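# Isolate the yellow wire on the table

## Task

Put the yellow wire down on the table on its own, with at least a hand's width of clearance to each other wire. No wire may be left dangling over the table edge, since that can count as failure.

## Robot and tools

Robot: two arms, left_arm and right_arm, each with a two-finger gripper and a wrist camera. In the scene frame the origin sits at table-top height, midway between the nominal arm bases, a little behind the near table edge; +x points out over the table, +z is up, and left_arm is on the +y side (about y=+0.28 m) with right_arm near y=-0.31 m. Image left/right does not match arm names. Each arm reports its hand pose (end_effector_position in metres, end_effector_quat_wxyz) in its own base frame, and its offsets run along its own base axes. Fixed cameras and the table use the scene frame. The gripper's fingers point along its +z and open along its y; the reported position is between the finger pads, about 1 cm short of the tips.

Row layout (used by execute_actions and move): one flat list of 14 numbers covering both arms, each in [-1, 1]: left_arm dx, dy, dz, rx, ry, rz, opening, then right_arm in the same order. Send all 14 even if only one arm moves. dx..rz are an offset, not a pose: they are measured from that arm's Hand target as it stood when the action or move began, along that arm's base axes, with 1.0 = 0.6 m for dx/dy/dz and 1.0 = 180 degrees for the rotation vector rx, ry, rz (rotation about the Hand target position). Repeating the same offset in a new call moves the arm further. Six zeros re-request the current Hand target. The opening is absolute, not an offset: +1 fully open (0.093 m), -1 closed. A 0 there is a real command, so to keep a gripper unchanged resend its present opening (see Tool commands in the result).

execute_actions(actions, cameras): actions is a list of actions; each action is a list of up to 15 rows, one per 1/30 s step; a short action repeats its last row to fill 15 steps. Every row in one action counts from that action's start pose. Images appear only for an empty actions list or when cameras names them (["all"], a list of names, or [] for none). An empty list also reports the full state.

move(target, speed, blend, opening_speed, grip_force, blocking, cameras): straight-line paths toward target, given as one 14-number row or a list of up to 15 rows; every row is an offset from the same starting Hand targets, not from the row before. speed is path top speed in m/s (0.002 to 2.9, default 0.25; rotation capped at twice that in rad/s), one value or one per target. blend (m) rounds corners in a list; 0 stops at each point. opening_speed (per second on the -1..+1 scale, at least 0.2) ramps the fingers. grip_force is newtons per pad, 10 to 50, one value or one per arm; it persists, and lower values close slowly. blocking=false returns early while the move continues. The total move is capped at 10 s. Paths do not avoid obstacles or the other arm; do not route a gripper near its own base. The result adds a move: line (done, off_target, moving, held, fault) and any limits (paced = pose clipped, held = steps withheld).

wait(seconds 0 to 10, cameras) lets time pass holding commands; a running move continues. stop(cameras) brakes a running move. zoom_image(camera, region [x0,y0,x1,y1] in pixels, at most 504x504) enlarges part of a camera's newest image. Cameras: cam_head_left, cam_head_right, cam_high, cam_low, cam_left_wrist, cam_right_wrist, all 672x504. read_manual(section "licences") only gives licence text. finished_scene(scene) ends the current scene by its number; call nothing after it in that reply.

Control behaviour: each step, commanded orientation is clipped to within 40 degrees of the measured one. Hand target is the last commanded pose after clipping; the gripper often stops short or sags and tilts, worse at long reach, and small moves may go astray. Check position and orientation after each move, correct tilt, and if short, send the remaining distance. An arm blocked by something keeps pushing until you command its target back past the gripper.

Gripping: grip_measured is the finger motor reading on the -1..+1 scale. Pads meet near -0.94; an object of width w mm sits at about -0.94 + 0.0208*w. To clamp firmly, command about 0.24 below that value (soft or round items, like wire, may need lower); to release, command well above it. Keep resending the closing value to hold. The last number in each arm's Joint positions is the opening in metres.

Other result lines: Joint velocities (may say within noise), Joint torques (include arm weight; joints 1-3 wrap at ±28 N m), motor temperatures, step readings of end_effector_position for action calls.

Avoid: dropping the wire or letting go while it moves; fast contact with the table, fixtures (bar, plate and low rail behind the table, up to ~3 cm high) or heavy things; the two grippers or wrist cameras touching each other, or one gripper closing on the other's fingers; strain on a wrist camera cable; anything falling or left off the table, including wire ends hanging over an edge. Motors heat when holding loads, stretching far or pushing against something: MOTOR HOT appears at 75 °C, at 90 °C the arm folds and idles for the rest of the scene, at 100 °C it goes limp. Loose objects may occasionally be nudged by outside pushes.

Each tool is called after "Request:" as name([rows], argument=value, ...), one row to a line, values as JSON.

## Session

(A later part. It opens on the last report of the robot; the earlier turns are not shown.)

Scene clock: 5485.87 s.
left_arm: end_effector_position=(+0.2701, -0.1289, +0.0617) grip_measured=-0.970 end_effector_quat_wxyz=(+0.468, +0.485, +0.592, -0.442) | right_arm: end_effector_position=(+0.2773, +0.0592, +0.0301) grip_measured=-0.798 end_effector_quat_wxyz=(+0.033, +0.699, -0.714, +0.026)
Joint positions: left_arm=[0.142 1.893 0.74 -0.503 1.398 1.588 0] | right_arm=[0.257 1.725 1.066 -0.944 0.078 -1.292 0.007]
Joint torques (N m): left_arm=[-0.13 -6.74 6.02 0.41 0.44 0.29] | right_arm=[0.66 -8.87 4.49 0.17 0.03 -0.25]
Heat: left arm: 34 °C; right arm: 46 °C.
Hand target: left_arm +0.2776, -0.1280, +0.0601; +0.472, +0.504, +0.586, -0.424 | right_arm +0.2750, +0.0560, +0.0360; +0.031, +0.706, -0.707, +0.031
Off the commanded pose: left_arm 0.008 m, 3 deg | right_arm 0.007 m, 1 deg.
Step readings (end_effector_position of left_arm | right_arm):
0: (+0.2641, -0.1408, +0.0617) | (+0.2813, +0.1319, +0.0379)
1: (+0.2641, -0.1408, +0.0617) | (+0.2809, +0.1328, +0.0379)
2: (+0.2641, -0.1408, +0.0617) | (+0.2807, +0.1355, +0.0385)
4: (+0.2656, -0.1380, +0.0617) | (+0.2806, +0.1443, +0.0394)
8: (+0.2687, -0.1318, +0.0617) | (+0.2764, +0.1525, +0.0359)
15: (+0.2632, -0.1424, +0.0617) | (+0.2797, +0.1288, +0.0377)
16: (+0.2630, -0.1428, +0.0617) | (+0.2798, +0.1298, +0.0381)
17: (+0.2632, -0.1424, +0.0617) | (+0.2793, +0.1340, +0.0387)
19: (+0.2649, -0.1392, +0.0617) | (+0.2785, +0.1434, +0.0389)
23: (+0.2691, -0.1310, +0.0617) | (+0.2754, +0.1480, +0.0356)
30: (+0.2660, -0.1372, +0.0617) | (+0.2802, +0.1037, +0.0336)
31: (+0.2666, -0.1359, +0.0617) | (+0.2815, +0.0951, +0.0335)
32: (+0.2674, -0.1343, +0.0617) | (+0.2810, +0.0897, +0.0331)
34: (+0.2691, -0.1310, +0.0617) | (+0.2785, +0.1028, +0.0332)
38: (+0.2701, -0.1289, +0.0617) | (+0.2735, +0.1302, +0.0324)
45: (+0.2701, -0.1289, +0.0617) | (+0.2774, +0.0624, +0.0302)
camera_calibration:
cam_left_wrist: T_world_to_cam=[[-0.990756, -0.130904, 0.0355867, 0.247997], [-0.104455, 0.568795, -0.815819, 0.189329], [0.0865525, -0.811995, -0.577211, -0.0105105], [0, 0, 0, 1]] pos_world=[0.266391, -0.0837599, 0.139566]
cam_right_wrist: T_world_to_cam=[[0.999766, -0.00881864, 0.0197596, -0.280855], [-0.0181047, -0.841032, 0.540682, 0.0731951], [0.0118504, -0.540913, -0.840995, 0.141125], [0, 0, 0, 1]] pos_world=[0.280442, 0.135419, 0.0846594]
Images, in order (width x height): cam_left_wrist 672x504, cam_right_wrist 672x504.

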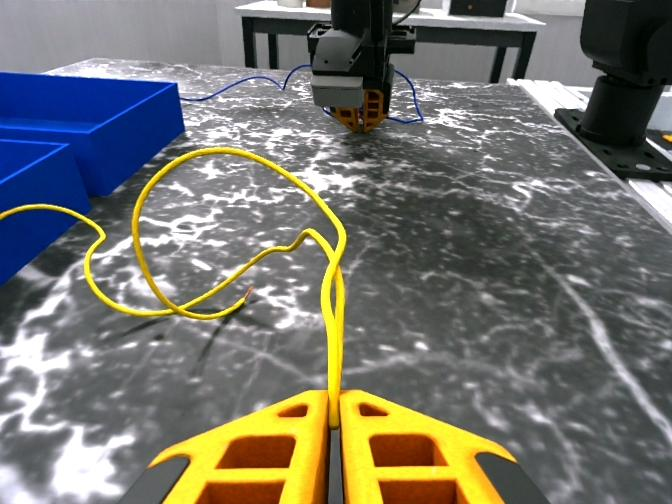

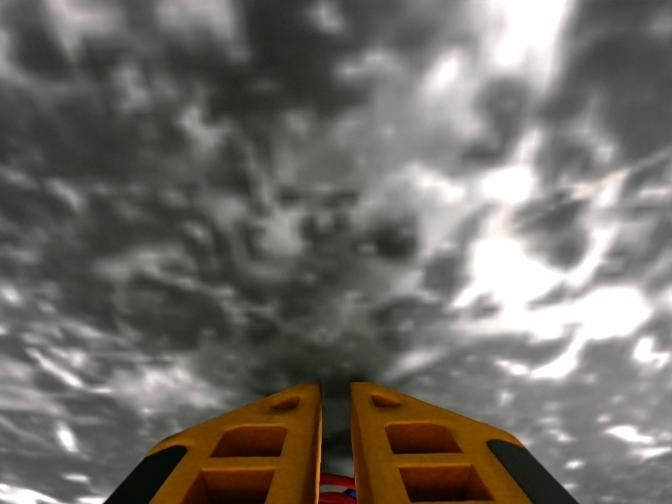

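Request:
move([
  [0,0,0,0,0,0,-1,0,0.0,0,0,0,0,-0.5],
  [0,0,0,0,0,0,-1,0,0.01,0.15,0,0,0,-0.5],
  [0,0,0,0,0,0,-1,-0.05,-0.1,0.25,0,0,0,-0.5],
], speed=[0.2,0.15,0.3], blend=[0,0.03,0], opening_speed=0.8, cameras=["cam_high", "cam_left_wrist"])

Scene clock: 5517.07 s.
left_arm: end_effector_position=(+0.2701, -0.1289, +0.0617) grip_measured=-0.970 end_effector_quat_wxyz=(+0.468, +0.485, +0.592, -0.442) | right_arm: end_effector_position=(+0.2465, +0.0000, +0.1764) grip_measured=-0.502 end_effector_quat_wxyz=(+0.036, +0.704, -0.709, +0.024)
Joint positions: left_arm=[0.142 1.893 0.74 -0.503 1.398 1.588 0] | right_arm=[0.057 1.504 1.428 -1.516 0.084 -1.505 0.021]
Joint torques (N m): left_arm=[-0.14 -6.69 6.04 0.4 0.44 0.3] | right_arm=[-0.4 -6.32 7.49 0.09 0 -0.18]
Heat: left arm: 34 °C; right arm: 45 °C.
Hand target: left_arm +0.2776, -0.1280, +0.0601; +0.472, +0.504, +0.586, -0.424 | right_arm +0.2451, -0.0040, +0.1860; +0.031, +0.706, -0.707, +0.031
Off the commanded pose: left_arm 0.008 m, 3 deg | right_arm 0.010 m, 1 deg.
move: off_target (left_arm)
camera_calibration:
cam_left_wrist: T_world_to_cam=[[-0.990756, -0.130904, 0.0355867, 0.247997], [-0.104455, 0.568795, -0.815819, 0.189329], [0.0865525, -0.811995, -0.577211, -0.0105105], [0, 0, 0, 1]] pos_world=[0.266391, -0.0837599, 0.139566]
Images, in order (width x height): cam_high 672x504, cam_left_wrist 672x504.

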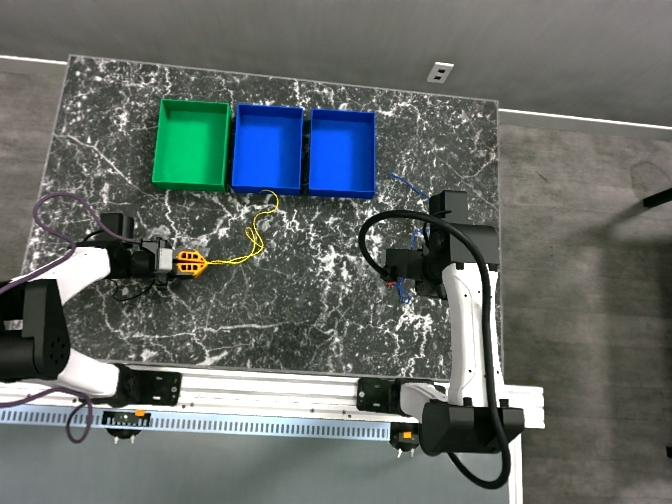

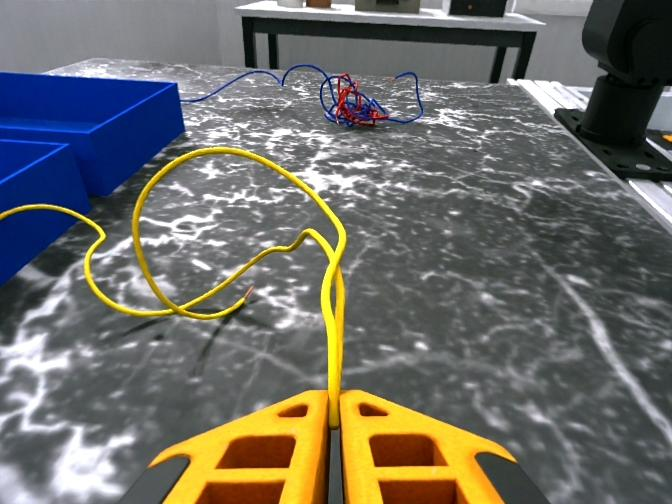

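Request:
move([
  [-0.05,0,-0.03,0.07,0,0,-1,0,0,0,0,0,0,-0.5],
  [-0.083,0,-0.064,0.14,0,0,-1,0,0,0,0,0,0,-0.5],
], speed=[0.15,0.08], blend=[0.02,0], cameras=["cam_high", "cam_left_wrist", "cam_right_wrist"])

Scene clock: 5536.27 s.
left_arm: end_effector_position=(+0.2206, -0.1295, +0.0200) grip_measured=-0.970 end_effector_quat_wxyz=(+0.341, +0.582, +0.668, -0.312) | right_arm: end_effector_position=(+0.2464, +0.0000, +0.1764) grip_measured=-0.502 end_effector_quat_wxyz=(+0.036, +0.704, -0.709, +0.024)
Joint positions: left_arm=[0.038 1.603 0.525 -0.386 0.958 1.416 0] | right_arm=[0.057 1.504 1.428 -1.517 0.084 -1.506 0.021]
Joint torques (N m): left_arm=[-0.79 -7.43 4.36 0.93 0.3 0.09] | right_arm=[-0.43 -6.41 7.38 0.08 -0.03 -0.24]
Heat: left arm: 34 °C; right arm: 43 °C.
Hand target: left_arm +0.2278, -0.1279, +0.0216; +0.350, +0.595, +0.664, -0.286 | right_arm +0.2450, -0.0040, +0.1860; +0.031, +0.706, -0.707, +0.031
Off the commanded pose: left_arm 0.008 m, 4 deg | right_arm 0.010 m, 1 deg.
move: off_target (left_arm)
camera_calibration:
cam_left_wrist: T_world_to_cam=[[-0.994353, -0.10597, -0.00575657, 0.205261], [-0.0892252, 0.864137, -0.495284, 0.178914], [0.0574597, -0.491973, -0.868712, 0.0229085], [0, 0, 0, 1]] pos_world=[0.218749, -0.121584, 0.109696]
cam_right_wrist: T_world_to_cam=[[0.999906, 0.00477146, 0.0128775, -0.252148], [-0.00296446, -0.8406, 0.541648, -0.0602241], [0.0134093, -0.541635, -0.840507, 0.231986], [0, 0, 0, 1]] pos_world=[0.248835, 0.0762304, 0.230853]
Images, in order (width x height): cam_high 672x504, cam_left_wrist 672x504, cam_right_wrist 672x504.

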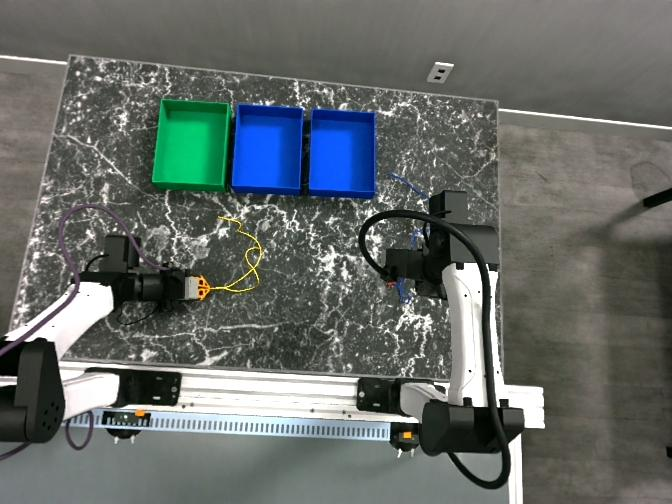

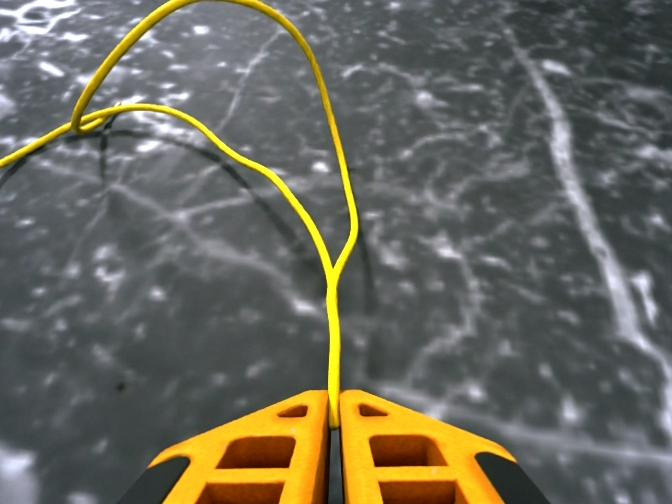

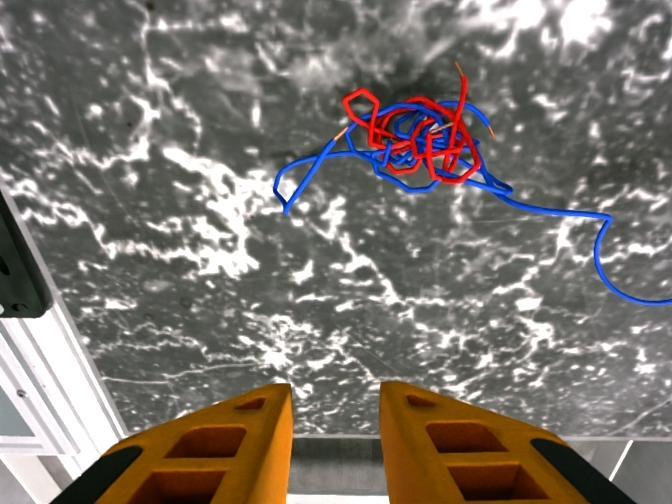

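Request:
move([
  [0,0,0,0,0,0,-0.1,0,0,0,0,0,0,-0.5],
  [0,0.05,0.03,0,0,0,-0.1,0,0,0,0,0,0,-0.5],
  [0,0.10,0.12,0,0,0,-0.1,0,0,0,0,0,0,-0.5],
], speed=[0.1,0.08,0.2], blend=[0,0.02,0], opening_speed=0.8, cameras=["cam_high", "cam_left_wrist"])

Scene clock: 5546.27 s.
left_arm: end_effector_position=(+0.2222, -0.0723, +0.0936) grip_measured=-0.103 end_effector_quat_wxyz=(+0.356, +0.583, +0.667, -0.298) | right_arm: end_effector_position=(+0.2464, +0.0000, +0.1764) grip_measured=-0.502 end_effector_quat_wxyz=(+0.036, +0.704, -0.709, +0.024)
Joint positions: left_arm=[0.311 1.503 0.789 -1.074 0.948 1.859 0.04] | right_arm=[0.057 1.504 1.428 -1.517 0.084 -1.506 0.021]
Joint torques (N m): left_arm=[0.02 -3.41 7.73 0 0.31 0.28] | right_arm=[-0.38 -6.35 7.45 0.12 0.03 -0.2]
Heat: left arm: 35 °C; right arm: 42 °C.
Hand target: left_arm +0.2278, -0.0679, +0.0936; +0.350, +0.595, +0.664, -0.286 | right_arm +0.2450, -0.0040, +0.1860; +0.031, +0.706, -0.707, +0.031
Off the commanded pose: left_arm 0.007 m, 2 deg | right_arm 0.010 m, 1 deg.
move: done; blend cut to 0.0174 m at target 2
camera_calibration:
cam_left_wrist: T_world_to_cam=[[-0.991372, -0.123576, -0.0437005, 0.214926], [-0.085717, 0.863448, -0.497101, 0.165401], [0.0991626, -0.489067, -0.866591, 0.105641], [0, 0, 0, 1]] pos_world=[0.216773, -0.0645901, 0.18316]
Images, in order (width x height): cam_high 672x504, cam_left_wrist 672x504.

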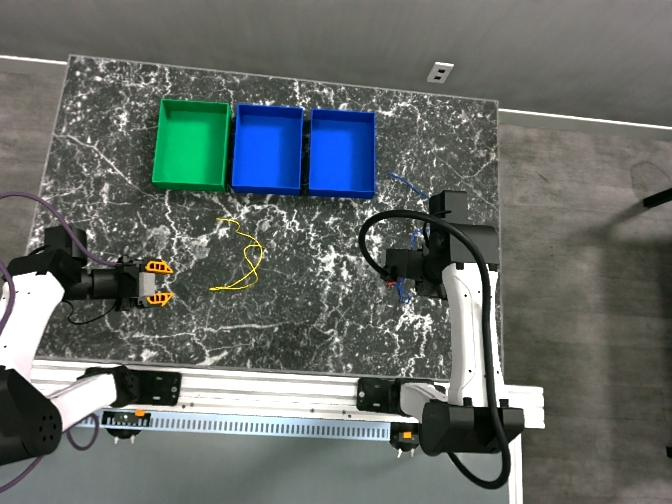

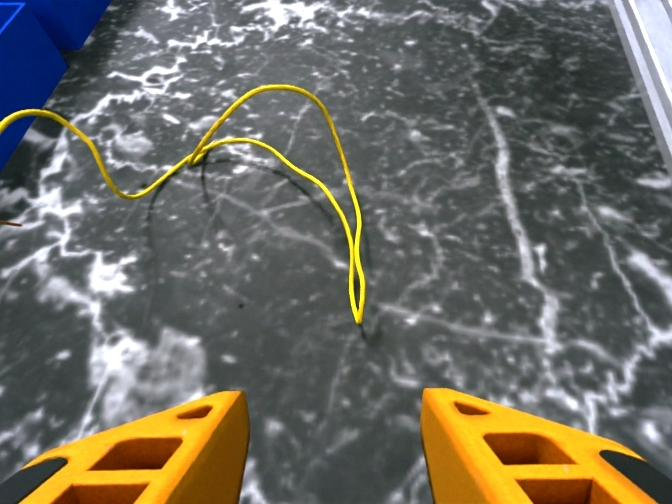

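Request:
finished_scene(scene=1)

The scene is finished: the task was done.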